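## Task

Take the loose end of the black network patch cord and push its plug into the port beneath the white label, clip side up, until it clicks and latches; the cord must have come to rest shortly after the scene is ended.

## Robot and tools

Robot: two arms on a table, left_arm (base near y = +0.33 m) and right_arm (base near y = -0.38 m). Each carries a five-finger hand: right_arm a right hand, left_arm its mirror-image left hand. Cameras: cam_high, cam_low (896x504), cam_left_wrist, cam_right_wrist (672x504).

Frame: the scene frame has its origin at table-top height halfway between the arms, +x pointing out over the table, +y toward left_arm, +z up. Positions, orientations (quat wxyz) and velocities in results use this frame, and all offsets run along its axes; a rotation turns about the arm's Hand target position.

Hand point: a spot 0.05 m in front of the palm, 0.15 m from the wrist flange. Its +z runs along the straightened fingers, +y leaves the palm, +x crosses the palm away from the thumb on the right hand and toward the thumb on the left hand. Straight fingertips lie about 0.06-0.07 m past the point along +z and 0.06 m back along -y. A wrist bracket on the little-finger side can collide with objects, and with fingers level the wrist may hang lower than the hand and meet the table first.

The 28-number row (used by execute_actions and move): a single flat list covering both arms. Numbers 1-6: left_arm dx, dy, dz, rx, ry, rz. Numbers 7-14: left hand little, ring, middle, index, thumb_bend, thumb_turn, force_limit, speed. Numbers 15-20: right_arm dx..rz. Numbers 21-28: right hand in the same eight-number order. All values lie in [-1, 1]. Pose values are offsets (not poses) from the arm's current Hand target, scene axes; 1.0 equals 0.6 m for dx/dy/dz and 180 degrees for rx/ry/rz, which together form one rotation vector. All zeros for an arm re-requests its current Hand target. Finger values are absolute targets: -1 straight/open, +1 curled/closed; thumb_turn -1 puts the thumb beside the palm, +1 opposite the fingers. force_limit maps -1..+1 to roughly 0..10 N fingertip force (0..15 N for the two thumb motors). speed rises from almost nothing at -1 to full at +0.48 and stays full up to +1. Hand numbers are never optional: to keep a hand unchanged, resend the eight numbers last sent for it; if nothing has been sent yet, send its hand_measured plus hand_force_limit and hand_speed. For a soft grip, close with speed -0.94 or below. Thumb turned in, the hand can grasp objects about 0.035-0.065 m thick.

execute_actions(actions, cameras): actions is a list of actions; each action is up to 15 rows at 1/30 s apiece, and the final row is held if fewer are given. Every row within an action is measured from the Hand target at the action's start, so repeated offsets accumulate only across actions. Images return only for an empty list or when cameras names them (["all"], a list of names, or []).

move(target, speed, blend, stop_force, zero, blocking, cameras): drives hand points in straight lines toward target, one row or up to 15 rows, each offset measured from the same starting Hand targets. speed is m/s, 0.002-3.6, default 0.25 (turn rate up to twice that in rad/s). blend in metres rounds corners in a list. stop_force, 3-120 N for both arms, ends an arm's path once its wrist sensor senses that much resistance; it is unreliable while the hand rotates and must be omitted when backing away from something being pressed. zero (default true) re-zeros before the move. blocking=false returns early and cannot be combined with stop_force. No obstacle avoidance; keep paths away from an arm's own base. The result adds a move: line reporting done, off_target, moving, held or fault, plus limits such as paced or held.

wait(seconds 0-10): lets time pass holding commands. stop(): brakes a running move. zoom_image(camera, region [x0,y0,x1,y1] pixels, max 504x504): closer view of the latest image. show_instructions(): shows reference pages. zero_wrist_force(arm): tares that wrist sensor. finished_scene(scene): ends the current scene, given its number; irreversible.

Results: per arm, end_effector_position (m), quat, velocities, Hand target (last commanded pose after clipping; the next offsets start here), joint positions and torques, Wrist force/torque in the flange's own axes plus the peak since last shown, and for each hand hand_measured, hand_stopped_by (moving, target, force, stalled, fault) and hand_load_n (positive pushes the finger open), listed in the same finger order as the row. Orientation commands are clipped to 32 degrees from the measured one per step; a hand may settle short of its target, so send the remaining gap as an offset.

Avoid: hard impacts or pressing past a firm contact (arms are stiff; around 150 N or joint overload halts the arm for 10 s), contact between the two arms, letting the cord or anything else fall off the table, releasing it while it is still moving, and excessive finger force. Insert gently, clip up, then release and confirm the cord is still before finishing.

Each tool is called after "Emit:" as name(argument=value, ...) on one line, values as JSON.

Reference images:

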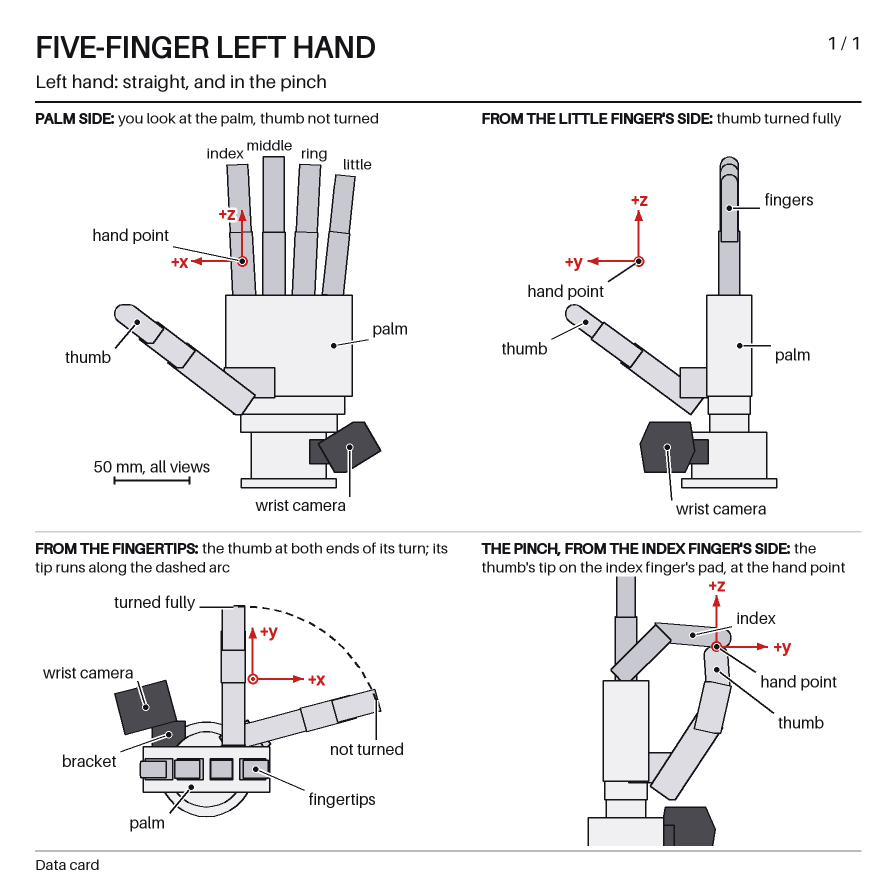

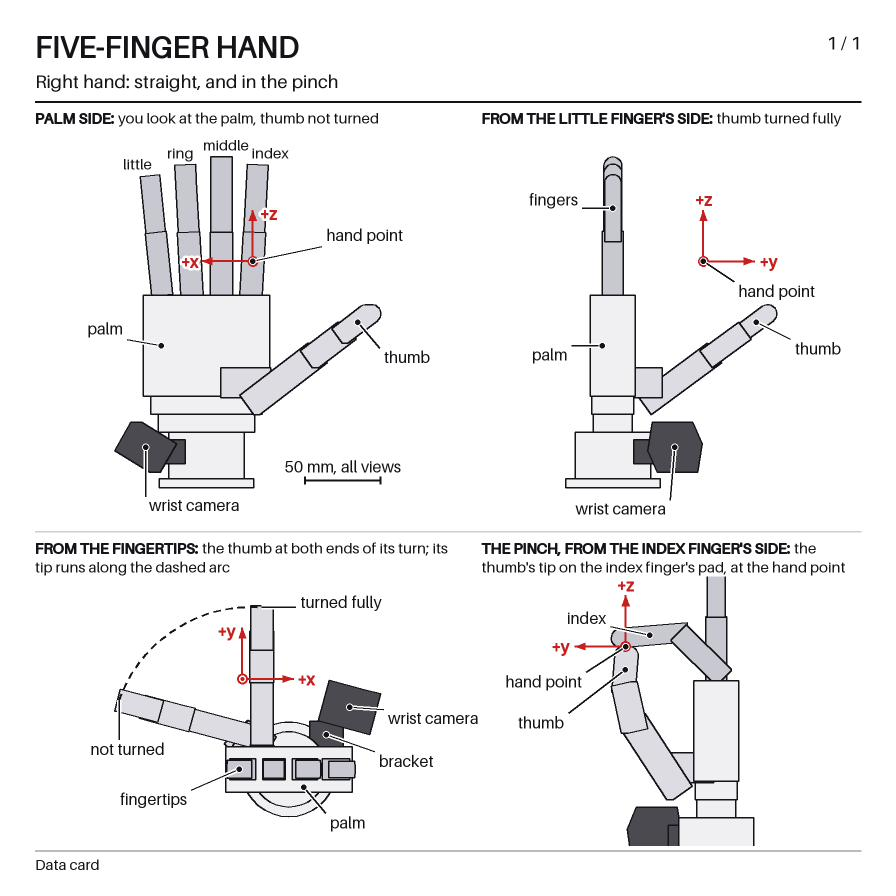

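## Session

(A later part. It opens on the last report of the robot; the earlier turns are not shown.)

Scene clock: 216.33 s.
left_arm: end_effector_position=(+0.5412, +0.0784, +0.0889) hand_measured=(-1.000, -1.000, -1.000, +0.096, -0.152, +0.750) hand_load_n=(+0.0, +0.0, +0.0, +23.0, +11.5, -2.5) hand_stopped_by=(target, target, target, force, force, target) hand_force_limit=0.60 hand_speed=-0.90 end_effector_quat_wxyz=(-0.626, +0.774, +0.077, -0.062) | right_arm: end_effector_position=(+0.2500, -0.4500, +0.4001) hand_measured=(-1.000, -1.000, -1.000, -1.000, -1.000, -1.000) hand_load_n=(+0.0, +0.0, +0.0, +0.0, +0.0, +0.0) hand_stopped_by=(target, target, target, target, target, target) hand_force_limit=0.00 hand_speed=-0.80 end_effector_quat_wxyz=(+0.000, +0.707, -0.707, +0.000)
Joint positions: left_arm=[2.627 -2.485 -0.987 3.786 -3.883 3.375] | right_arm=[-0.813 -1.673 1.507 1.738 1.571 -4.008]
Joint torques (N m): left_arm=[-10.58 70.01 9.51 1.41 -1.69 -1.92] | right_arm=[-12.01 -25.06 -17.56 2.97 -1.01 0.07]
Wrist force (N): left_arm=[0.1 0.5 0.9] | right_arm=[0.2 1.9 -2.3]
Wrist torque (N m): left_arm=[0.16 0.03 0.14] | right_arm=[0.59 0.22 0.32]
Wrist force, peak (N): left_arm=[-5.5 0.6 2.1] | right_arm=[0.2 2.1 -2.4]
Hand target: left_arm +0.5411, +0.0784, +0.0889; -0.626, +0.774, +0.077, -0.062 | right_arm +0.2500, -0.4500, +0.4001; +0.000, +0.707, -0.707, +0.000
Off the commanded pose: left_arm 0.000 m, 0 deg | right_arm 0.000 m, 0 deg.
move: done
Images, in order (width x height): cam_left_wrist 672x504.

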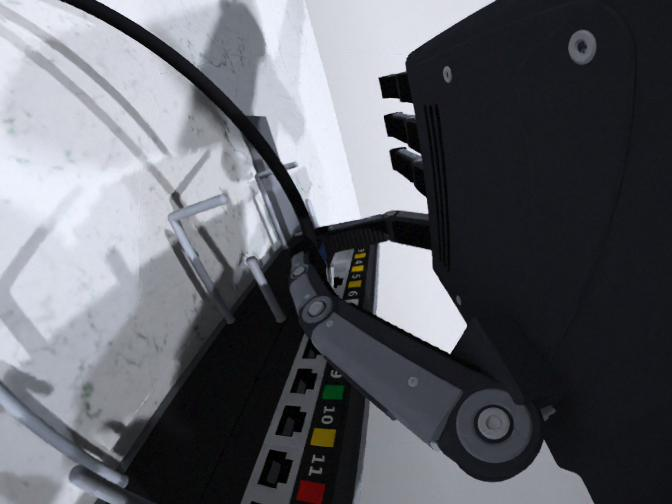

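Emit:
move(target=[0.025,0.00294,0,0,0,0,-1,-1,-1,0.75,0.0,0.75,0.6,-0.9,0,0,0,0,0,0,-1,-1,-1,-1,-1,-1,0,-0.8], speed=0.006, stop_force=3, cameras=["cam_left_wrist"])

Emit:
zoom_image(camera="cam_left_wrist", region=[318, 262, 354, 298])

Scene clock: 218.57 s.
left_arm: end_effector_position=(+0.5452, +0.0789, +0.0889) hand_measured=(-1.000, -1.000, -1.000, +0.096, -0.152, +0.750) hand_load_n=(+0.0, +0.0, +0.0, +22.5, +11.5, -2.0) hand_stopped_by=(target, target, target, force, force, target) hand_force_limit=0.60 hand_speed=-0.90 end_effector_quat_wxyz=(-0.626, +0.774, +0.077, -0.062) | right_arm: end_effector_position=(+0.2500, -0.4500, +0.4001) hand_measured=(-1.000, -1.000, -1.000, -1.000, -1.000, -1.000) hand_load_n=(+0.0, +0.0, +0.0, +0.0, +0.0, +0.0) hand_stopped_by=(target, target, target, target, target, target) hand_force_limit=0.00 hand_speed=-0.80 end_effector_quat_wxyz=(+0.000, +0.707, -0.707, +0.000)
Joint positions: left_arm=[2.631 -2.492 -0.973 3.781 -3.88 3.377] | right_arm=[-0.813 -1.673 1.507 1.738 1.571 -4.008]
Joint torques (N m): left_arm=[-12.4 70.57 10.59 1.24 -1.51 -2.13] | right_arm=[-13.02 -24.69 -18.19 2.86 -1.29 0.11]
Wrist force (N): left_arm=[-0.3 0.3 0.9] | right_arm=[0.1 1.8 -2.4]
Wrist torque (N m): left_arm=[0.16 0.04 -0.05] | right_arm=[0.60 0.23 0.31]
Wrist force, peak (N): left_arm=[-3.3 0.2 1.3] | right_arm=[0.1 2.0 -2.5]
Hand target: left_arm +0.5452, +0.0789, +0.0889; -0.626, +0.774, +0.077, -0.062 (not the last commanded pose) | right_arm +0.2500, -0.4500, +0.4001; +0.000, +0.707, -0.707, +0.000
Off the commanded pose: left_arm 0.011 m, 0 deg | right_arm 0.000 m, 0 deg.
move: contact (left_arm)
Images, in order (width x height): cam_left_wrist 672x504.

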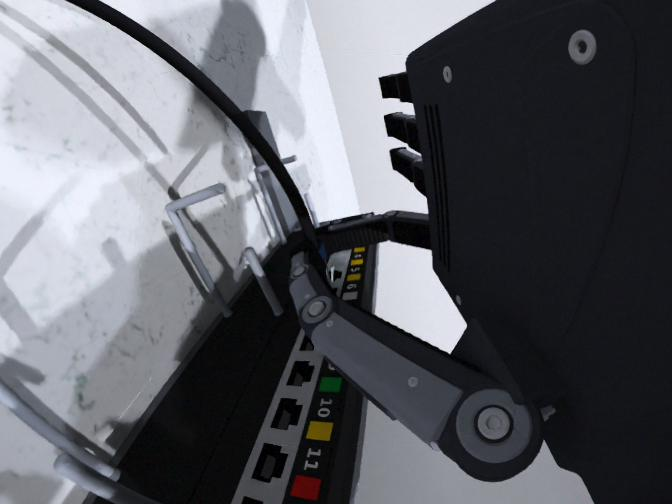

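Scaled by 14.000 from the camera's 672x504 image, which has a finer 960x720 frame.

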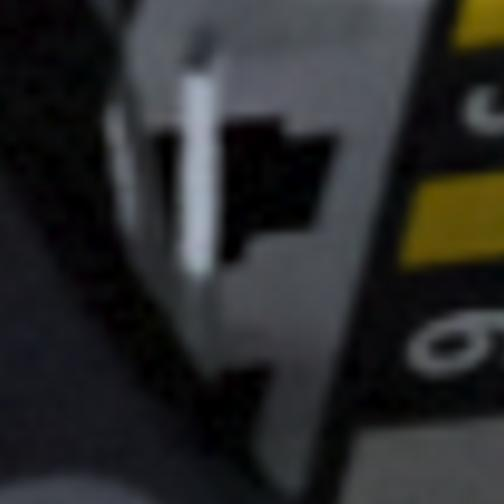

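Emit:
move(target=[0.025,0.00294,0,0,0,0,-1,-1,-1,0.75,0.0,0.75,0.6,-0.9,0,0,0,0,0,0,-1,-1,-1,-1,-1,-1,0,-0.8], speed=0.005, stop_force=5, cameras=["cam_left_wrist"])

Emit:
zoom_image(camera="cam_left_wrist", region=[318, 262, 354, 298])

Scene clock: 220.33 s.
left_arm: end_effector_position=(+0.5466, +0.0790, +0.0889) hand_measured=(-1.000, -1.000, -1.000, +0.096, -0.152, +0.750) hand_load_n=(+0.0, +0.0, +0.0, +22.5, +10.5, -5.0) hand_stopped_by=(target, target, target, force, force, target) hand_force_limit=0.60 hand_speed=-0.90 end_effector_quat_wxyz=(-0.626, +0.774, +0.077, -0.062) | right_arm: end_effector_position=(+0.2500, -0.4500, +0.4001) hand_measured=(-1.000, -1.000, -1.000, -1.000, -1.000, -1.000) hand_load_n=(+0.0, +0.0, +0.0, +0.0, +0.0, +0.0) hand_stopped_by=(target, target, target, target, target, target) hand_force_limit=0.00 hand_speed=-0.80 end_effector_quat_wxyz=(+0.000, +0.707, -0.707, +0.000)
Joint positions: left_arm=[2.632 -2.495 -0.968 3.779 -3.879 3.377] | right_arm=[-0.813 -1.673 1.507 1.738 1.571 -4.008]
Joint torques (N m): left_arm=[-9.07 69.22 11.27 2.62 -0.41 -2.43] | right_arm=[-11.75 -24.87 -17.68 2.97 -1.23 0.01]
Wrist force (N): left_arm=[-6.1 -0.1 0.2] | right_arm=[0.0 2.3 -2.2]
Wrist torque (N m): left_arm=[0.17 0.06 -0.03] | right_arm=[0.64 0.24 0.32]
Wrist force, peak (N): left_arm=[-8.0 -0.3 0.2] | right_arm=[0.0 1.9 -2.7]
Hand target: left_arm +0.5466, +0.0790, +0.0889; -0.626, +0.774, +0.077, -0.062 (not the last commanded pose) | right_arm +0.2500, -0.4500, +0.4001; +0.000, +0.707, -0.707, +0.000
Off the commanded pose: left_arm 0.014 m, 0 deg | right_arm 0.000 m, 0 deg.
move: contact (left_arm)
Images, in order (width x height): cam_left_wrist 672x504.

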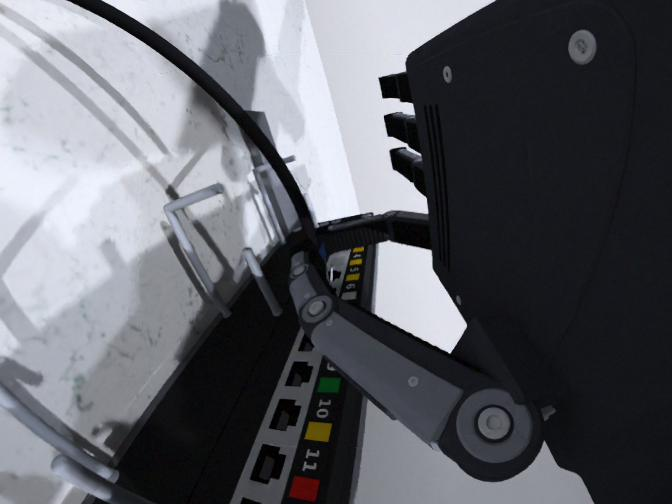

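Scaled by 14.000 from the camera's 672x504 image, which has a finer 960x720 frame.

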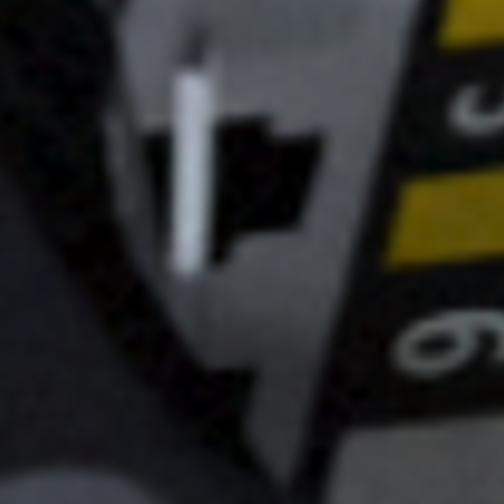

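Emit:
move(target=[-0.0005,0,-0.0013,0.0025,-0.0123,0.0027,-1,-1,-1,0.75,0.0,0.75,0.6,-0.9,0,0,0,0,0,0,-1,-1,-1,-1,-1,-1,0,-0.8], speed=0.02, cameras=["cam_left_wrist"])

Emit:
zoom_image(camera="cam_left_wrist", region=[318, 262, 354, 298])

Emit:
move(target=[0.025,0.00294,0,0,0,0,-1,-1,-1,0.75,0.0,0.75,0.6,-0.9,0,0,0,0,0,0,-1,-1,-1,-1,-1,-1,0,-0.8], speed=0.005, stop_force=5, cameras=["cam_left_wrist"])

Emit:
zoom_image(camera="cam_left_wrist", region=[318, 262, 354, 298])

Scene clock: 222.07 s.
left_arm: end_effector_position=(+0.5463, +0.0790, +0.0882) hand_measured=(-1.000, -1.000, -1.000, +0.096, -0.152, +0.750) hand_load_n=(+0.0, +0.0, +0.0, +22.5, +10.5, -6.5) hand_stopped_by=(target, target, target, force, force, target) hand_force_limit=0.60 hand_speed=-0.90 end_effector_quat_wxyz=(-0.627, +0.772, +0.093, -0.049) | right_arm: end_effector_position=(+0.2500, -0.4500, +0.4001) hand_measured=(-1.000, -1.000, -1.000, -1.000, -1.000, -1.000) hand_load_n=(+0.0, +0.0, +0.0, +0.0, +0.0, +0.0) hand_stopped_by=(target, target, target, target, target, target) hand_force_limit=0.00 hand_speed=-0.80 end_effector_quat_wxyz=(+0.000, +0.707, -0.707, +0.000)
Joint positions: left_arm=[2.629 -2.493 -0.978 3.785 -3.882 3.336] | right_arm=[-0.813 -1.673 1.507 1.738 1.571 -4.008]
Joint torques (N m): left_arm=[-7.79 70.57 11.21 2.44 -0.47 -2.41] | right_arm=[-11.52 -23.32 -17.1 2.92 -1.36 0.27]
Wrist force (N): left_arm=[-6.5 -1.3 -0.6] | right_arm=[0.1 1.9 -2.5]
Wrist torque (N m): left_arm=[0.16 0.06 0.16] | right_arm=[0.61 0.24 0.32]
Wrist force, peak (N): left_arm=[-7.1 -0.2 -0.1] | right_arm=[0.1 1.9 -2.6]
Hand target: left_arm +0.5463, +0.0790, +0.0882; -0.627, +0.772, +0.093, -0.049 | right_arm +0.2500, -0.4500, +0.4001; +0.000, +0.707, -0.707, +0.000
Off the commanded pose: left_arm 0.000 m, 0 deg | right_arm 0.000 m, 0 deg.
move: done
Images, in order (width x height): cam_left_wrist 672x504.

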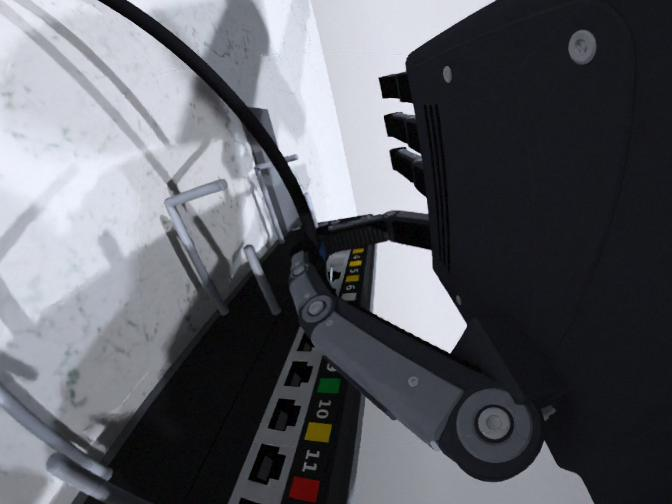

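Scaled by 14.000 from the camera's 672x504 image, which has a finer 960x720 frame.

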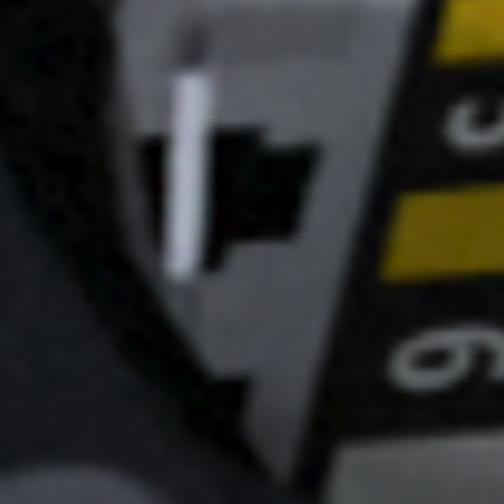

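Scene clock: 223.50 s.
left_arm: end_effector_position=(+0.5467, +0.0789, +0.0882) hand_measured=(-1.000, -1.000, -1.000, +0.096, -0.152, +0.750) hand_load_n=(+0.0, +0.0, +0.0, +23.0, +10.0, -7.5) hand_stopped_by=(target, target, target, force, force, target) hand_force_limit=0.60 hand_speed=-0.90 end_effector_quat_wxyz=(-0.627, +0.772, +0.093, -0.049) | right_arm: end_effector_position=(+0.2500, -0.4500, +0.4001) hand_measured=(-1.000, -1.000, -1.000, -1.000, -1.000, -1.000) hand_load_n=(+0.0, +0.0, +0.0, +0.0, +0.0, +0.0) hand_stopped_by=(target, target, target, target, target, target) hand_force_limit=0.00 hand_speed=-0.80 end_effector_quat_wxyz=(+0.000, +0.707, -0.707, +0.000)
Joint positions: left_arm=[2.629 -2.493 -0.976 3.784 -3.882 3.336] | right_arm=[-0.813 -1.673 1.507 1.738 1.571 -4.008]
Joint torques (N m): left_arm=[-6.35 68.84 14.06 3.78 0.69 1.29] | right_arm=[-11.9 -25.83 -18.44 2.84 -1.29 -0.01]
Wrist force (N): left_arm=[-11.5 -3.2 -0.3] | right_arm=[0.1 1.6 -2.3]
Wrist torque (N m): left_arm=[0.16 0.03 0.17] | right_arm=[0.56 0.22 0.31]
Wrist force, peak (N): left_arm=[-14.0 -2.8 0.0] | right_arm=[0.3 2.0 -2.5]
Hand target: left_arm +0.5467, +0.0789, +0.0882; -0.627, +0.772, +0.093, -0.049 (not the last commanded pose) | right_arm +0.2500, -0.4500, +0.4001; +0.000, +0.707, -0.707, +0.000
Off the commanded pose: left_arm 0.015 m, 0 deg | right_arm 0.000 m, 0 deg.
move: contact (left_arm)
Images, in order (width x height): cam_left_wrist 672x504.

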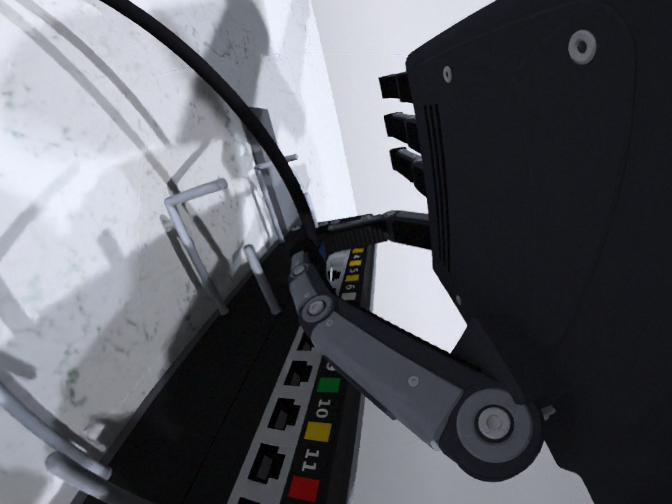

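Scaled by 14.000 from the camera's 672x504 image, which has a finer 960x720 frame.

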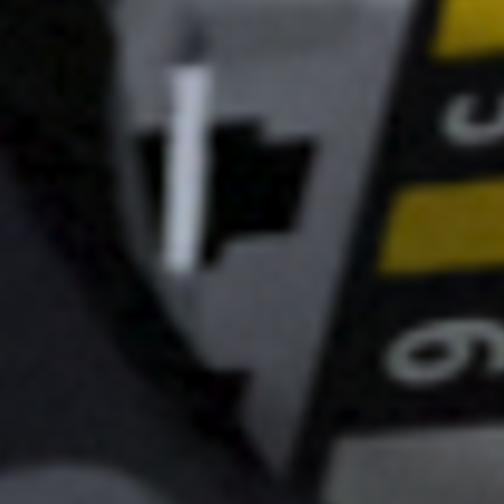

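Emit:
move(target=[-0.002,-0.001,0.0022,-0.0025,0.0123,-0.0027,-1,-1,-1,0.75,0.0,0.75,0.6,-0.9,0,0,0,0,0,0,-1,-1,-1,-1,-1,-1,0,-0.8], speed=0.02, cameras=[])

Emit:
move(target=[0.025,0.00294,0,0,0,0,-1,-1,-1,0.75,0.0,0.75,0.6,-0.9,0,0,0,0,0,0,-1,-1,-1,-1,-1,-1,0,-0.8], speed=0.005, stop_force=4, cameras=[])

Emit:
move(target=[-0.0015,0,0.0012,0,0,0,-1,-1,-1,0.75,0.0,0.75,0.6,-0.9,0,0,0,0,0,0,-1,-1,-1,-1,-1,-1,0,-0.8], speed=0.02, cameras=[])

Emit:
move(target=[0.025,0.00294,0,0,0,0,-1,-1,-1,0.75,0.0,0.75,0.6,-0.9,0,0,0,0,0,0,-1,-1,-1,-1,-1,-1,0,-0.8], speed=0.005, stop_force=4, cameras=["cam_left_wrist"])

Emit:
zoom_image(camera="cam_left_wrist", region=[318, 262, 354, 298])

Scene clock: 225.50 s.
left_arm: end_effector_position=(+0.5455, +0.0783, +0.0895) hand_measured=(-1.000, -1.000, -1.000, +0.096, -0.152, +0.750) hand_load_n=(+0.0, +0.0, +0.0, +23.5, +12.0, -1.5) hand_stopped_by=(target, target, target, force, force, target) hand_force_limit=0.60 hand_speed=-0.90 end_effector_quat_wxyz=(-0.626, +0.774, +0.078, -0.062) | right_arm: end_effector_position=(+0.2500, -0.4500, +0.4001) hand_measured=(-1.000, -1.000, -1.000, -1.000, -1.000, -1.000) hand_load_n=(+0.5, +0.0, +0.0, +0.0, +0.0, +0.0) hand_stopped_by=(target, target, target, target, target, target) hand_force_limit=0.00 hand_speed=-0.80 end_effector_quat_wxyz=(+0.000, +0.707, -0.707, +0.000)
Joint positions: left_arm=[2.63 -2.493 -0.97 3.778 -3.881 3.376] | right_arm=[-0.813 -1.673 1.507 1.738 1.571 -4.008]
Joint torques (N m): left_arm=[8.77 70.41 28.81 -0.77 3.63 1.86] | right_arm=[-11.54 -24.31 -18.75 2.92 -1.25 0.11]
Wrist force (N): left_arm=[-2.5 -0.2 2.7] | right_arm=[0.0 1.5 -2.0]
Wrist torque (N m): left_arm=[0.16 0.01 -0.04] | right_arm=[0.53 0.23 0.30]
Wrist force, peak (N): left_arm=[-12.1 -1.9 0.2] | right_arm=[-0.1 1.9 -2.6]
Hand target: left_arm +0.5455, +0.0783, +0.0895; -0.626, +0.774, +0.077, -0.062 | right_arm +0.2500, -0.4500, +0.4001; +0.000, +0.707, -0.707, +0.000
Off the commanded pose: left_arm 0.000 m, 0 deg | right_arm 0.000 m, 0 deg.
move: done
No camera images: "cameras" was empty.

Scene clock: 227.20 s.
left_arm: end_effector_position=(+0.5470, +0.0785, +0.0896) hand_measured=(-1.000, -1.000, -1.000, +0.096, -0.152, +0.750) hand_load_n=(-0.5, +0.0, +0.0, +22.5, +11.5, -4.5) hand_stopped_by=(target, target, target, force, force, target) hand_force_limit=0.60 hand_speed=-0.90 end_effector_quat_wxyz=(-0.626, +0.774, +0.077, -0.062) | right_arm: end_effector_position=(+0.2500, -0.4500, +0.4001) hand_measured=(-1.000, -1.000, -1.000, -1.000, -1.000, -1.000) hand_load_n=(+0.0, +0.0, +0.0, +0.0, +0.0, +0.0) hand_stopped_by=(target, target, target, target, target, target) hand_force_limit=0.00 hand_speed=-0.80 end_effector_quat_wxyz=(+0.000, +0.707, -0.707, +0.000)
Joint positions: left_arm=[2.631 -2.496 -0.964 3.776 -3.879 3.377] | right_arm=[-0.813 -1.673 1.507 1.738 1.571 -4.008]
Joint torques (N m): left_arm=[-8.98 69.78 11.81 2.99 -0.24 -2.66] | right_arm=[-11.75 -23.98 -18.59 2.9 -1.14 0.28]
Wrist force (N): left_arm=[-7.4 -0.5 1.1] | right_arm=[-0.1 2.2 -1.9]
Wrist torque (N m): left_arm=[0.13 0.02 -0.01] | right_arm=[0.62 0.25 0.30]
Wrist force, peak (N): left_arm=[-9.3 -0.4 1.2] | right_arm=[0.1 2.1 -2.5]
Hand target: left_arm +0.5470, +0.0785, +0.0896; -0.626, +0.774, +0.077, -0.062 (not the last commanded pose) | right_arm +0.2500, -0.4500, +0.4001; +0.000, +0.707, -0.707, +0.000
Off the commanded pose: left_arm 0.014 m, 0 deg | right_arm 0.000 m, 0 deg.
move: contact (left_arm)
No camera images: "cameras" was empty.

Scene clock: 227.90 s.
left_arm: end_effector_position=(+0.5462, +0.0785, +0.0903) hand_measured=(-1.000, -1.000, -1.000, +0.096, -0.152, +0.750) hand_load_n=(+0.0, +0.0, +0.0, +22.5, +12.0, -2.0) hand_stopped_by=(target, target, target, force, force, target) hand_force_limit=0.60 hand_speed=-0.90 end_effector_quat_wxyz=(-0.626, +0.774, +0.077, -0.062) | right_arm: end_effector_position=(+0.2500, -0.4500, +0.4001) hand_measured=(-1.000, -1.000, -1.000, -1.000, -1.000, -1.000) hand_load_n=(+0.0, +0.0, +0.0, +0.0, +0.0, +0.0) hand_stopped_by=(target, target, target, target, target, target) hand_force_limit=0.00 hand_speed=-0.80 end_effector_quat_wxyz=(+0.000, +0.707, -0.707, +0.000)
Joint positions: left_arm=[2.631 -2.493 -0.967 3.776 -3.88 3.377] | right_arm=[-0.813 -1.673 1.507 1.738 1.571 -4.008]
Joint torques (N m): left_arm=[-11.62 70.64 10.25 0.71 -1.68 -2.03] | right_arm=[-11.26 -25.29 -18.21 2.71 -1.16 0.28]
Wrist force (N): left_arm=[0.4 0.7 1.8] | right_arm=[0.1 1.7 -2.4]
Wrist torque (N m): left_arm=[0.11 0.03 0.05] | right_arm=[0.57 0.24 0.31]
Wrist force, peak (N): left_arm=[-7.3 -0.3 0.8] | right_arm=[0.0 2.0 -2.4]
Hand target: left_arm +0.5461, +0.0785, +0.0903; -0.626, +0.774, +0.077, -0.062 | right_arm +0.2500, -0.4500, +0.4001; +0.000, +0.707, -0.707, +0.000
Off the commanded pose: left_arm 0.000 m, 0 deg | right_arm 0.000 m, 0 deg.
move: done
No camera images: "cameras" was empty.

Scene clock: 229.43 s.
left_arm: end_effector_position=(+0.5471, +0.0785, +0.0903) hand_measured=(-1.000, -1.000, -1.000, +0.096, -0.152, +0.750) hand_load_n=(+0.0, +0.0, -0.5, +22.0, +12.5, -4.0) hand_stopped_by=(target, target, target, force, force, target) hand_force_limit=0.60 hand_speed=-0.90 end_effector_quat_wxyz=(-0.626, +0.774, +0.078, -0.062) | right_arm: end_effector_position=(+0.2500, -0.4500, +0.4001) hand_measured=(-1.000, -1.000, -1.000, -1.000, -1.000, -1.000) hand_load_n=(+0.0, +0.0, +0.0, +0.0, +0.0, +0.0) hand_stopped_by=(target, target, target, target, target, target) hand_force_limit=0.00 hand_speed=-0.80 end_effector_quat_wxyz=(+0.000, +0.707, -0.707, +0.000)
Joint positions: left_arm=[2.631 -2.495 -0.964 3.775 -3.879 3.377] | right_arm=[-0.813 -1.673 1.507 1.738 1.571 -4.008]
Joint torques (N m): left_arm=[-10.08 69.45 12.13 2.18 -0.53 -2.41] | right_arm=[-12.03 -25.2 -18.27 2.8 -1.21 0.24]
Wrist force (N): left_arm=[-4.2 -0.4 1.2] | right_arm=[0.0 1.9 -2.5]
Wrist torque (N m): left_arm=[0.16 0.02 0.01] | right_arm=[0.61 0.24 0.32]
Wrist force, peak (N): left_arm=[-6.5 0.4 1.7] | right_arm=[0.2 2.2 -2.3]
Hand target: left_arm +0.5471, +0.0785, +0.0903; -0.626, +0.774, +0.078, -0.062 (not the last commanded pose) | right_arm +0.2500, -0.4500, +0.4001; +0.000, +0.707, -0.707, +0.000
Off the commanded pose: left_arm 0.014 m, 0 deg | right_arm 0.000 m, 0 deg.
move: contact (left_arm)
Images, in order (width x height): cam_left_wrist 672x504.

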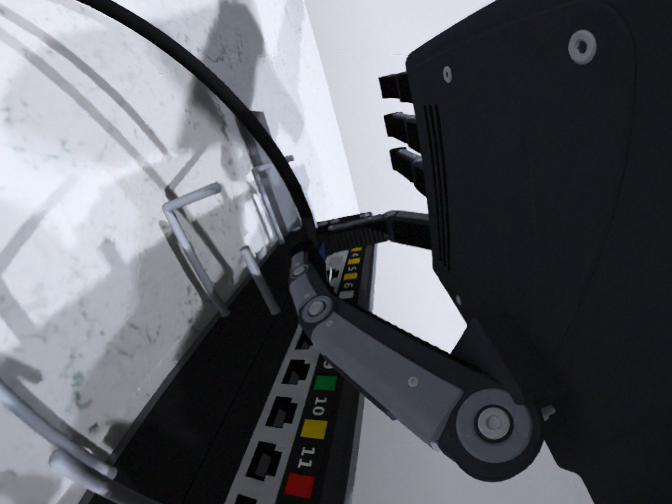

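Scaled by 14.000 from the camera's 672x504 image, which has a finer 960x720 frame.

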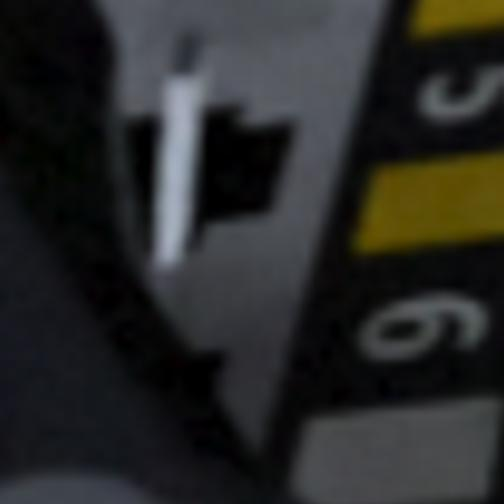

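Emit:
move(target=[-0.003,-0.0009,-0.0022,0.0165,0.002,0,-1,-1,-1,0.75,0.0,0.75,0.6,-0.9,0,0,0,0,0,0,-1,-1,-1,-1,-1,-1,0,-0.8], speed=0.02, cameras=[])

Emit:
move(target=[0.025,0.00294,0,0,0,0,-1,-1,-1,0.75,0.0,0.75,0.6,-0.9,0,0,0,0,0,0,-1,-1,-1,-1,-1,-1,0,-0.8], speed=0.005, stop_force=5, cameras=["cam_left_wrist"])

Emit:
zoom_image(camera="cam_left_wrist", region=[318, 262, 354, 298])

Scene clock: 231.93 s.
left_arm: end_effector_position=(+0.5453, +0.0780, +0.0890) hand_measured=(-1.000, -1.000, -1.000, +0.096, -0.152, +0.750) hand_load_n=(+0.0, +0.0, +0.0, +23.5, +12.5, +1.0) hand_stopped_by=(target, target, target, force, force, target) hand_force_limit=0.60 hand_speed=-0.90 end_effector_quat_wxyz=(-0.646, +0.757, +0.077, -0.062) | right_arm: end_effector_position=(+0.2500, -0.4500, +0.4001) hand_measured=(-1.000, -1.000, -1.000, -1.000, -1.000, -1.000) hand_load_n=(+0.0, +0.0, +0.0, +0.0, +0.0, +0.0) hand_stopped_by=(target, target, target, target, target, target) hand_force_limit=0.00 hand_speed=-0.80 end_effector_quat_wxyz=(+0.000, +0.707, -0.707, +0.000)
Joint positions: left_arm=[2.624 -2.534 -0.919 3.692 -3.875 3.314] | right_arm=[-0.813 -1.673 1.507 1.738 1.571 -4.008]
Joint torques (N m): left_arm=[-11.62 50.4 25.42 -2.1 2.12 -2.18] | right_arm=[-13.6 -24.6 -18.54 2.75 -1.11 0.3]
Wrist force (N): left_arm=[1.1 0.8 2.6] | right_arm=[0.1 1.8 -2.4]
Wrist torque (N m): left_arm=[0.19 0.01 0.13] | right_arm=[0.60 0.23 0.31]
Wrist force, peak (N): left_arm=[-4.8 1.1 1.7] | right_arm=[0.0 2.2 -2.5]
Hand target: left_arm +0.5453, +0.0780, +0.0890; -0.646, +0.757, +0.077, -0.062 | right_arm +0.2500, -0.4500, +0.4001; +0.000, +0.707, -0.707, +0.000
Off the commanded pose: left_arm 0.000 m, 0 deg | right_arm 0.000 m, 0 deg.
move: done
No camera images: "cameras" was empty.

Scene clock: 233.70 s.
left_arm: end_effector_position=(+0.5478, +0.0783, +0.0890) hand_measured=(-1.000, -1.000, -1.000, +0.096, -0.152, +0.750) hand_load_n=(-0.5, -0.5, +0.0, +22.5, +13.0, -1.5) hand_stopped_by=(target, target, target, force, force, target) hand_force_limit=0.60 hand_speed=-0.90 end_effector_quat_wxyz=(-0.646, +0.757, +0.077, -0.062) | right_arm: end_effector_position=(+0.2500, -0.4500, +0.4001) hand_measured=(-1.000, -1.000, -1.000, -1.000, -1.000, -1.000) hand_load_n=(+0.0, +0.0, +0.0, +0.0, +0.0, +0.0) hand_stopped_by=(target, target, target, target, target, target) hand_force_limit=0.00 hand_speed=-0.80 end_effector_quat_wxyz=(+0.000, +0.707, -0.707, +0.000)
Joint positions: left_arm=[2.626 -2.539 -0.909 3.688 -3.873 3.315] | right_arm=[-0.813 -1.673 1.507 1.738 1.571 -4.008]
Joint torques (N m): left_arm=[-10.89 70.3 10.87 1.18 -1.15 -2.1] | right_arm=[-11.54 -24.65 -17.86 2.64 -1.27 0.32]
Wrist force (N): left_arm=[-1.4 0.4 2.1] | right_arm=[-0.2 1.7 -2.0]
Wrist torque (N m): left_arm=[0.15 0.04 0.01] | right_arm=[0.55 0.26 0.29]
Wrist force, peak (N): left_arm=[-3.7 0.4 3.6] | right_arm=[0.1 2.0 -2.6]
Hand target: left_arm +0.5478, +0.0783, +0.0890; -0.646, +0.757, +0.077, -0.062 (not the last commanded pose) | right_arm +0.2500, -0.4500, +0.4001; +0.000, +0.707, -0.707, +0.000
Off the commanded pose: left_arm 0.013 m, 0 deg | right_arm 0.000 m, 0 deg.
move: contact (left_arm)
Images, in order (width x height): cam_left_wrist 672x504.

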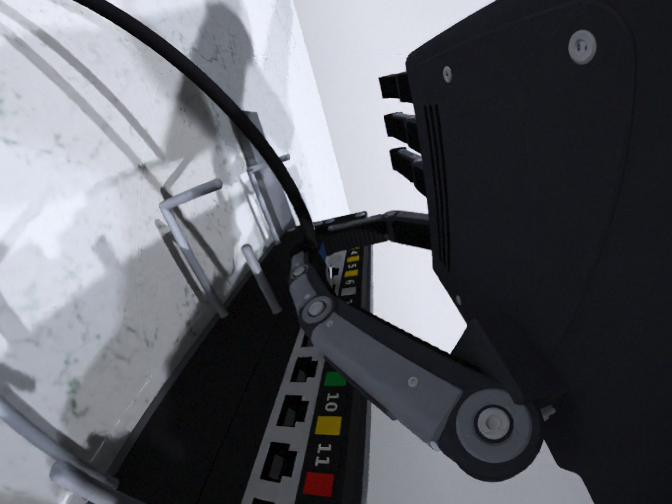

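Scaled by 14.000 from the camera's 672x504 image, which has a finer 960x720 frame.

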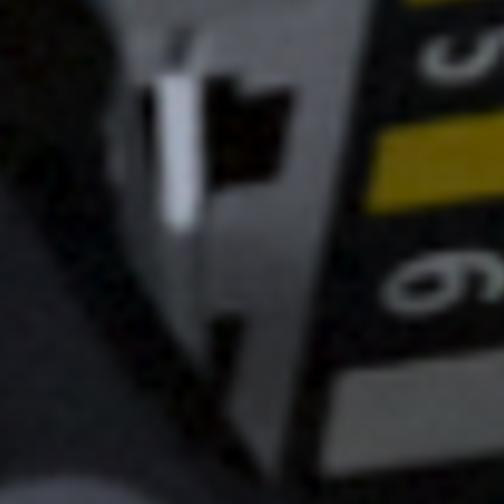

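Emit:
move(target=[0,0.0008,0,0,0,0,-1,-1,-1,0.75,0.0,0.75,0.6,-0.9,0,0,0,0,0,0,-1,-1,-1,-1,-1,-1,0,-0.8], speed=0.01, cameras=[])

Emit:
move(target=[0.025,0.00294,0,0,0,0,-1,-1,-1,0.75,0.0,0.75,0.6,-0.9,0,0,0,0,0,0,-1,-1,-1,-1,-1,-1,0,-0.8], speed=0.005, stop_force=5, cameras=["cam_left_wrist"])

Emit:
zoom_image(camera="cam_left_wrist", region=[318, 262, 354, 298])

Scene clock: 234.53 s.
left_arm: end_effector_position=(+0.5478, +0.0787, +0.0890) hand_measured=(-1.000, -1.000, -1.000, +0.096, -0.152, +0.750) hand_load_n=(+0.0, +0.0, +0.0, +22.0, +13.0, -3.0) hand_stopped_by=(target, target, target, force, force, target) hand_force_limit=0.60 hand_speed=-0.90 end_effector_quat_wxyz=(-0.646, +0.757, +0.077, -0.062) | right_arm: end_effector_position=(+0.2500, -0.4500, +0.4001) hand_measured=(-1.000, -1.000, -1.000, -1.000, -1.000, -1.000) hand_load_n=(+0.0, +0.0, +0.0, +0.5, +0.0, +0.0) hand_stopped_by=(target, target, target, target, target, target) hand_force_limit=0.00 hand_speed=-0.80 end_effector_quat_wxyz=(+0.000, +0.707, -0.707, +0.000)
Joint positions: left_arm=[2.626 -2.538 -0.911 3.688 -3.873 3.315] | right_arm=[-0.813 -1.673 1.507 1.738 1.571 -4.008]
Joint torques (N m): left_arm=[11.18 70.56 8.86 1.22 3.04 1.8] | right_arm=[-11.74 -24.38 -18.56 2.89 -1.3 0.19]
Wrist force (N): left_arm=[-1.5 1.0 0.9] | right_arm=[0.1 1.6 -2.0]
Wrist torque (N m): left_arm=[0.16 0.07 0.02] | right_arm=[0.54 0.22 0.31]
Wrist force, peak (N): left_arm=[-1.7 1.5 2.3] | right_arm=[0.3 1.9 -2.5]
Hand target: left_arm +0.5478, +0.0787, +0.0890; -0.646, +0.757, +0.077, -0.062 | right_arm +0.2500, -0.4500, +0.4001; +0.000, +0.707, -0.707, +0.000
Off the commanded pose: left_arm 0.000 m, 0 deg | right_arm 0.000 m, 0 deg.
move: done
No camera images: "cameras" was empty.

Scene clock: 236.20 s.
left_arm: end_effector_position=(+0.5494, +0.0789, +0.0890) hand_measured=(-1.000, -1.000, -1.000, +0.096, -0.152, +0.750) hand_load_n=(+0.0, +0.0, +0.0, +21.5, +12.5, -6.0) hand_stopped_by=(target, target, target, force, force, target) hand_force_limit=0.60 hand_speed=-0.90 end_effector_quat_wxyz=(-0.646, +0.757, +0.077, -0.062) | right_arm: end_effector_position=(+0.2500, -0.4500, +0.4001) hand_measured=(-1.000, -1.000, -1.000, -1.000, -1.000, -1.000) hand_load_n=(+0.0, +0.0, +0.0, +0.0, +0.0, +0.0) hand_stopped_by=(target, target, target, target, target, target) hand_force_limit=0.00 hand_speed=-0.80 end_effector_quat_wxyz=(+0.000, +0.707, -0.707, +0.000)
Joint positions: left_arm=[2.627 -2.541 -0.905 3.686 -3.872 3.316] | right_arm=[-0.813 -1.673 1.507 1.738 1.571 -4.008]
Joint torques (N m): left_arm=[-9.7 71.88 11.44 1.91 -0.68 -2.31] | right_arm=[-12.1 -24.75 -18.28 2.78 -1.36 0.16]
Wrist force (N): left_arm=[-4.5 -0.2 0.8] | right_arm=[0.2 1.7 -2.3]
Wrist torque (N m): left_arm=[0.17 0.05 -0.03] | right_arm=[0.57 0.22 0.31]
Wrist force, peak (N): left_arm=[-7.0 1.1 1.8] | right_arm=[0.0 2.1 -2.5]
Hand target: left_arm +0.5494, +0.0789, +0.0890; -0.646, +0.757, +0.077, -0.062 (not the last commanded pose) | right_arm +0.2500, -0.4500, +0.4001; +0.000, +0.707, -0.707, +0.000
Off the commanded pose: left_arm 0.013 m, 0 deg | right_arm 0.000 m, 0 deg.
move: contact (left_arm)
Images, in order (width x height): cam_left_wrist 672x504.

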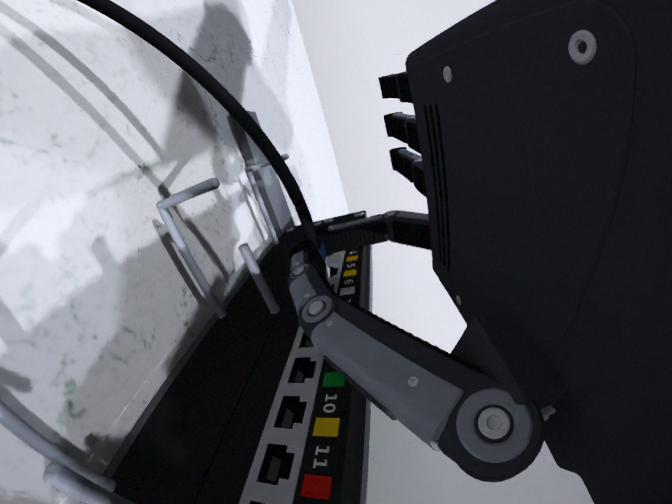

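Scaled by 14.000 from the camera's 672x504 image, which has a finer 960x720 frame.

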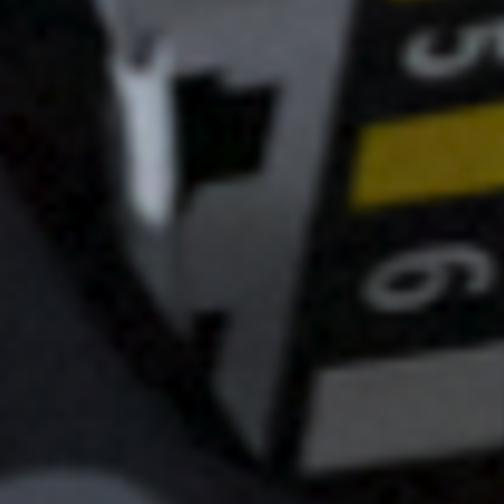

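Emit:
zoom_image(camera="cam_left_wrist", region=[290, 230, 370, 310])

Scaled by 6.300 from the camera's 672x504 image, which has a finer 960x720 frame.

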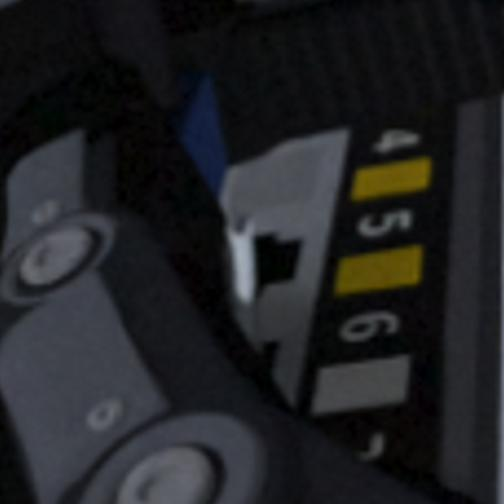

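Emit:
move(target=[-0.0006,-0.0009,-0.0012,0.0248,0.0029,0,-1,-1,-1,0.75,0.0,0.75,0.6,-0.9,0,0,0,0,0,0,-1,-1,-1,-1,-1,-1,0,-0.8], speed=0.02, cameras=["cam_left_wrist"])

Emit:
zoom_image(camera="cam_left_wrist", region=[318, 262, 354, 298])

Scene clock: 239.00 s.
left_arm: end_effector_position=(+0.5491, +0.0784, +0.0883) hand_measured=(-1.000, -1.000, -1.000, +0.096, -0.152, +0.750) hand_load_n=(+0.0, +0.0, -0.5, +25.5, +7.5, -4.5) hand_stopped_by=(target, target, target, force, force, target) hand_force_limit=0.60 hand_speed=-0.90 end_effector_quat_wxyz=(+0.675, -0.731, -0.076, +0.062) | right_arm: end_effector_position=(+0.2500, -0.4500, +0.4001) hand_measured=(-1.000, -1.000, -1.000, -1.000, -1.000, -1.000) hand_load_n=(+0.0, +0.0, +0.0, +0.0, +0.0, +0.0) hand_stopped_by=(target, target, target, target, target, target) hand_force_limit=0.00 hand_speed=-0.80 end_effector_quat_wxyz=(+0.000, +0.707, -0.707, +0.000)
Joint positions: left_arm=[2.619 -2.607 -0.824 3.553 -3.868 3.221] | right_arm=[-0.813 -1.673 1.507 1.738 1.571 -4.008]
Joint torques (N m): left_arm=[-10.54 52.93 27.96 -0.81 2.73 -2.28] | right_arm=[-12.38 -24.69 -18.54 2.94 -1.29 0.46]
Wrist force (N): left_arm=[-6.4 0.5 3.3] | right_arm=[0.4 1.6 -2.1]
Wrist torque (N m): left_arm=[0.15 0.03 0.17] | right_arm=[0.55 0.18 0.32]
Wrist force, peak (N): left_arm=[-6.4 0.9 3.2] | right_arm=[0.3 1.9 -2.5]
Hand target: left_arm +0.5491, +0.0784, +0.0883; +0.675, -0.731, -0.077, +0.062 | right_arm +0.2500, -0.4500, +0.4001; +0.000, +0.707, -0.707, +0.000
Off the commanded pose: left_arm 0.000 m, 0 deg | right_arm 0.000 m, 0 deg.
move: done
Images, in order (width x height): cam_left_wrist 672x504.

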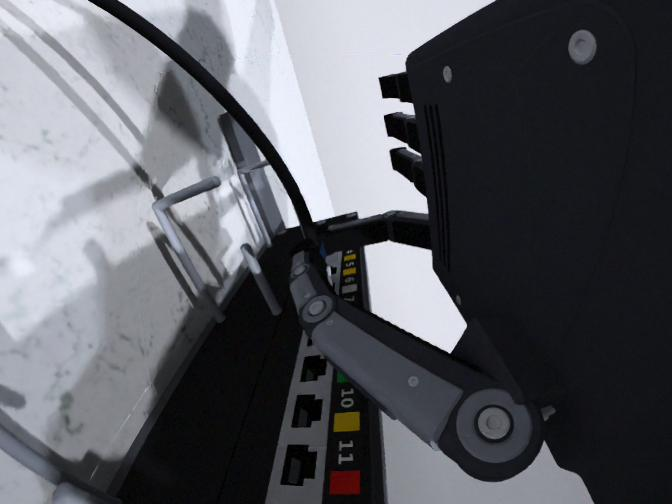

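Scaled by 14.000 from the camera's 672x504 image, which has a finer 960x720 frame.

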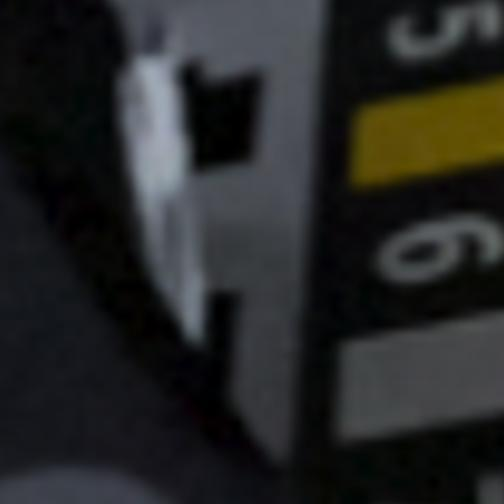

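Emit:
move(target=[-0.0008,0.0013,0,0,0,0,-1,-1,-1,0.75,0.0,0.75,0.6,-0.9,0,0,0,0,0,0,-1,-1,-1,-1,-1,-1,0,-0.8], speed=0.01, cameras=["cam_left_wrist"])

Emit:
zoom_image(camera="cam_left_wrist", region=[300, 240, 360, 300])

Scene clock: 240.00 s.
left_arm: end_effector_position=(+0.5486, +0.0791, +0.0883) hand_measured=(-1.000, -1.000, -1.000, +0.096, -0.152, +0.750) hand_load_n=(+0.0, +0.0, +0.0, +23.5, +8.0, -4.5) hand_stopped_by=(target, target, target, force, force, target) hand_force_limit=0.60 hand_speed=-0.90 end_effector_quat_wxyz=(+0.675, -0.731, -0.077, +0.062) | right_arm: end_effector_position=(+0.2500, -0.4500, +0.4001) hand_measured=(-1.000, -1.000, -1.000, -1.000, -1.000, -1.000) hand_load_n=(+0.0, +0.0, +0.0, +0.0, +0.0, +0.0) hand_stopped_by=(target, target, target, target, target, target) hand_force_limit=0.00 hand_speed=-0.80 end_effector_quat_wxyz=(+0.000, +0.707, -0.707, +0.000)
Joint positions: left_arm=[2.62 -2.605 -0.829 3.555 -3.868 3.22] | right_arm=[-0.813 -1.673 1.507 1.738 1.571 -4.008]
Joint torques (N m): left_arm=[10.71 72.59 10.2 1.36 3.65 -0.6] | right_arm=[-12.86 -24.11 -18.83 2.88 -1.03 0.28]
Wrist force (N): left_arm=[-3.7 0.4 0.7] | right_arm=[0.1 1.7 -2.2]
Wrist torque (N m): left_arm=[0.17 0.07 0.15] | right_arm=[0.56 0.23 0.31]
Wrist force, peak (N): left_arm=[-6.7 0.6 3.2] | right_arm=[0.0 2.3 -2.2]
Hand target: left_arm +0.5486, +0.0792, +0.0883; +0.675, -0.731, -0.077, +0.062 | right_arm +0.2500, -0.4500, +0.4001; +0.000, +0.707, -0.707, +0.000
Off the commanded pose: left_arm 0.000 m, 0 deg | right_arm 0.000 m, 0 deg.
move: done
Images, in order (width x height): cam_left_wrist 672x504.

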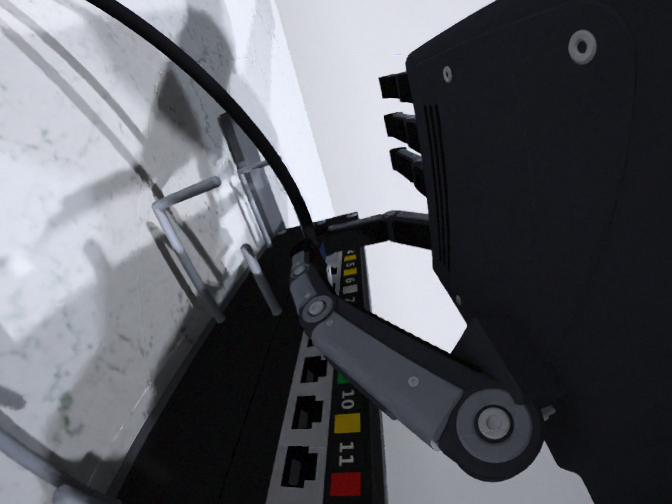

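Scaled by 8.400 from the camera's 672x504 image, which has a finer 960x720 frame.

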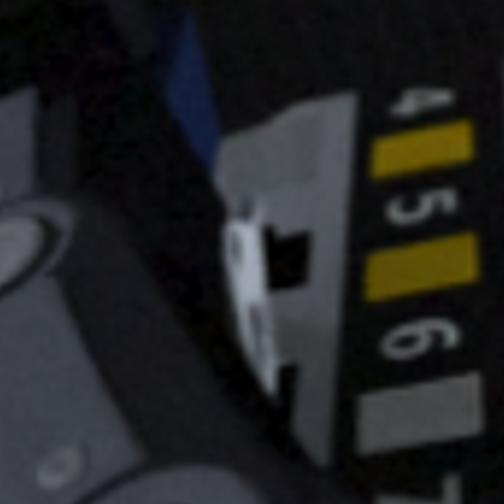

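Emit:
move(target=[0.025,0.00294,0,0,0,0,-1,-1,-1,0.75,0.0,0.75,0.6,-0.9,0,0,0,0,0,0,-1,-1,-1,-1,-1,-1,0,-0.8], speed=0.005, stop_force=4, cameras=["cam_left_wrist"])

Emit:
zoom_image(camera="cam_left_wrist", region=[300, 240, 360, 300])

Scene clock: 241.57 s.
left_arm: end_effector_position=(+0.5488, +0.0792, +0.0884) hand_measured=(-1.000, -1.000, -1.000, +0.096, -0.152, +0.750) hand_load_n=(+0.0, +0.0, +0.0, +23.5, +8.0, -6.0) hand_stopped_by=(target, target, target, force, force, target) hand_force_limit=0.60 hand_speed=-0.90 end_effector_quat_wxyz=(+0.675, -0.731, -0.077, +0.062) | right_arm: end_effector_position=(+0.2500, -0.4500, +0.4001) hand_measured=(-1.000, -1.000, -1.000, -1.000, -1.000, -1.000) hand_load_n=(+0.0, +0.0, +0.0, +0.0, +0.0, +0.0) hand_stopped_by=(target, target, target, target, target, target) hand_force_limit=0.00 hand_speed=-0.80 end_effector_quat_wxyz=(+0.000, +0.707, -0.707, +0.000)
Joint positions: left_arm=[2.62 -2.605 -0.828 3.555 -3.868 3.22] | right_arm=[-0.813 -1.673 1.507 1.738 1.571 -4.008]
Joint torques (N m): left_arm=[-8.36 74.03 11.46 1.28 -0.29 -2.45] | right_arm=[-11.87 -25.07 -18.04 2.63 -1.22 0.38]
Wrist force (N): left_arm=[-6.8 2.0 0.2] | right_arm=[0.1 2.1 -2.1]
Wrist torque (N m): left_arm=[0.18 0.07 0.13] | right_arm=[0.62 0.23 0.32]
Wrist force, peak (N): left_arm=[-8.9 1.4 1.4] | right_arm=[0.0 1.8 -2.6]
Hand target: left_arm +0.5488, +0.0792, +0.0884; +0.675, -0.731, -0.077, +0.062 (not the last commanded pose) | right_arm +0.2500, -0.4500, +0.4001; +0.000, +0.707, -0.707, +0.000
Off the commanded pose: left_arm 0.015 m, 0 deg | right_arm 0.000 m, 0 deg.
move: contact (left_arm)
Images, in order (width x height): cam_left_wrist 672x504.

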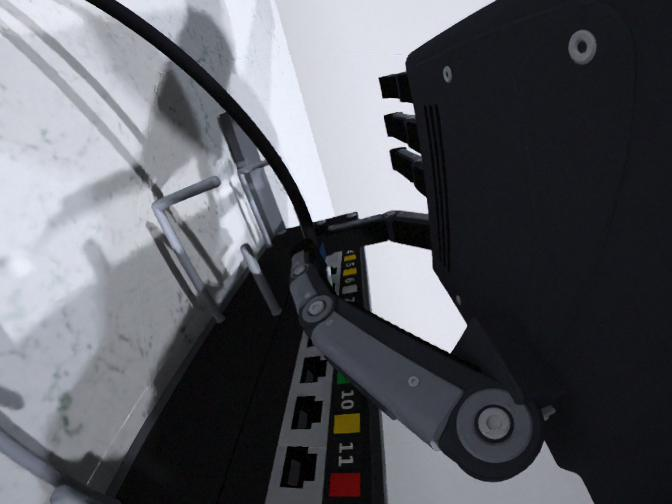

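Scaled by 8.400 from the camera's 672x504 image, which has a finer 960x720 frame.

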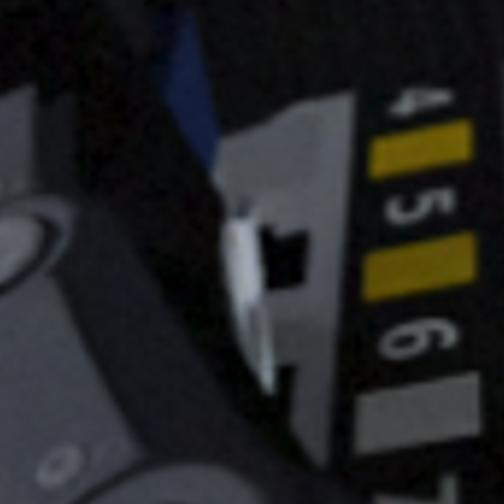

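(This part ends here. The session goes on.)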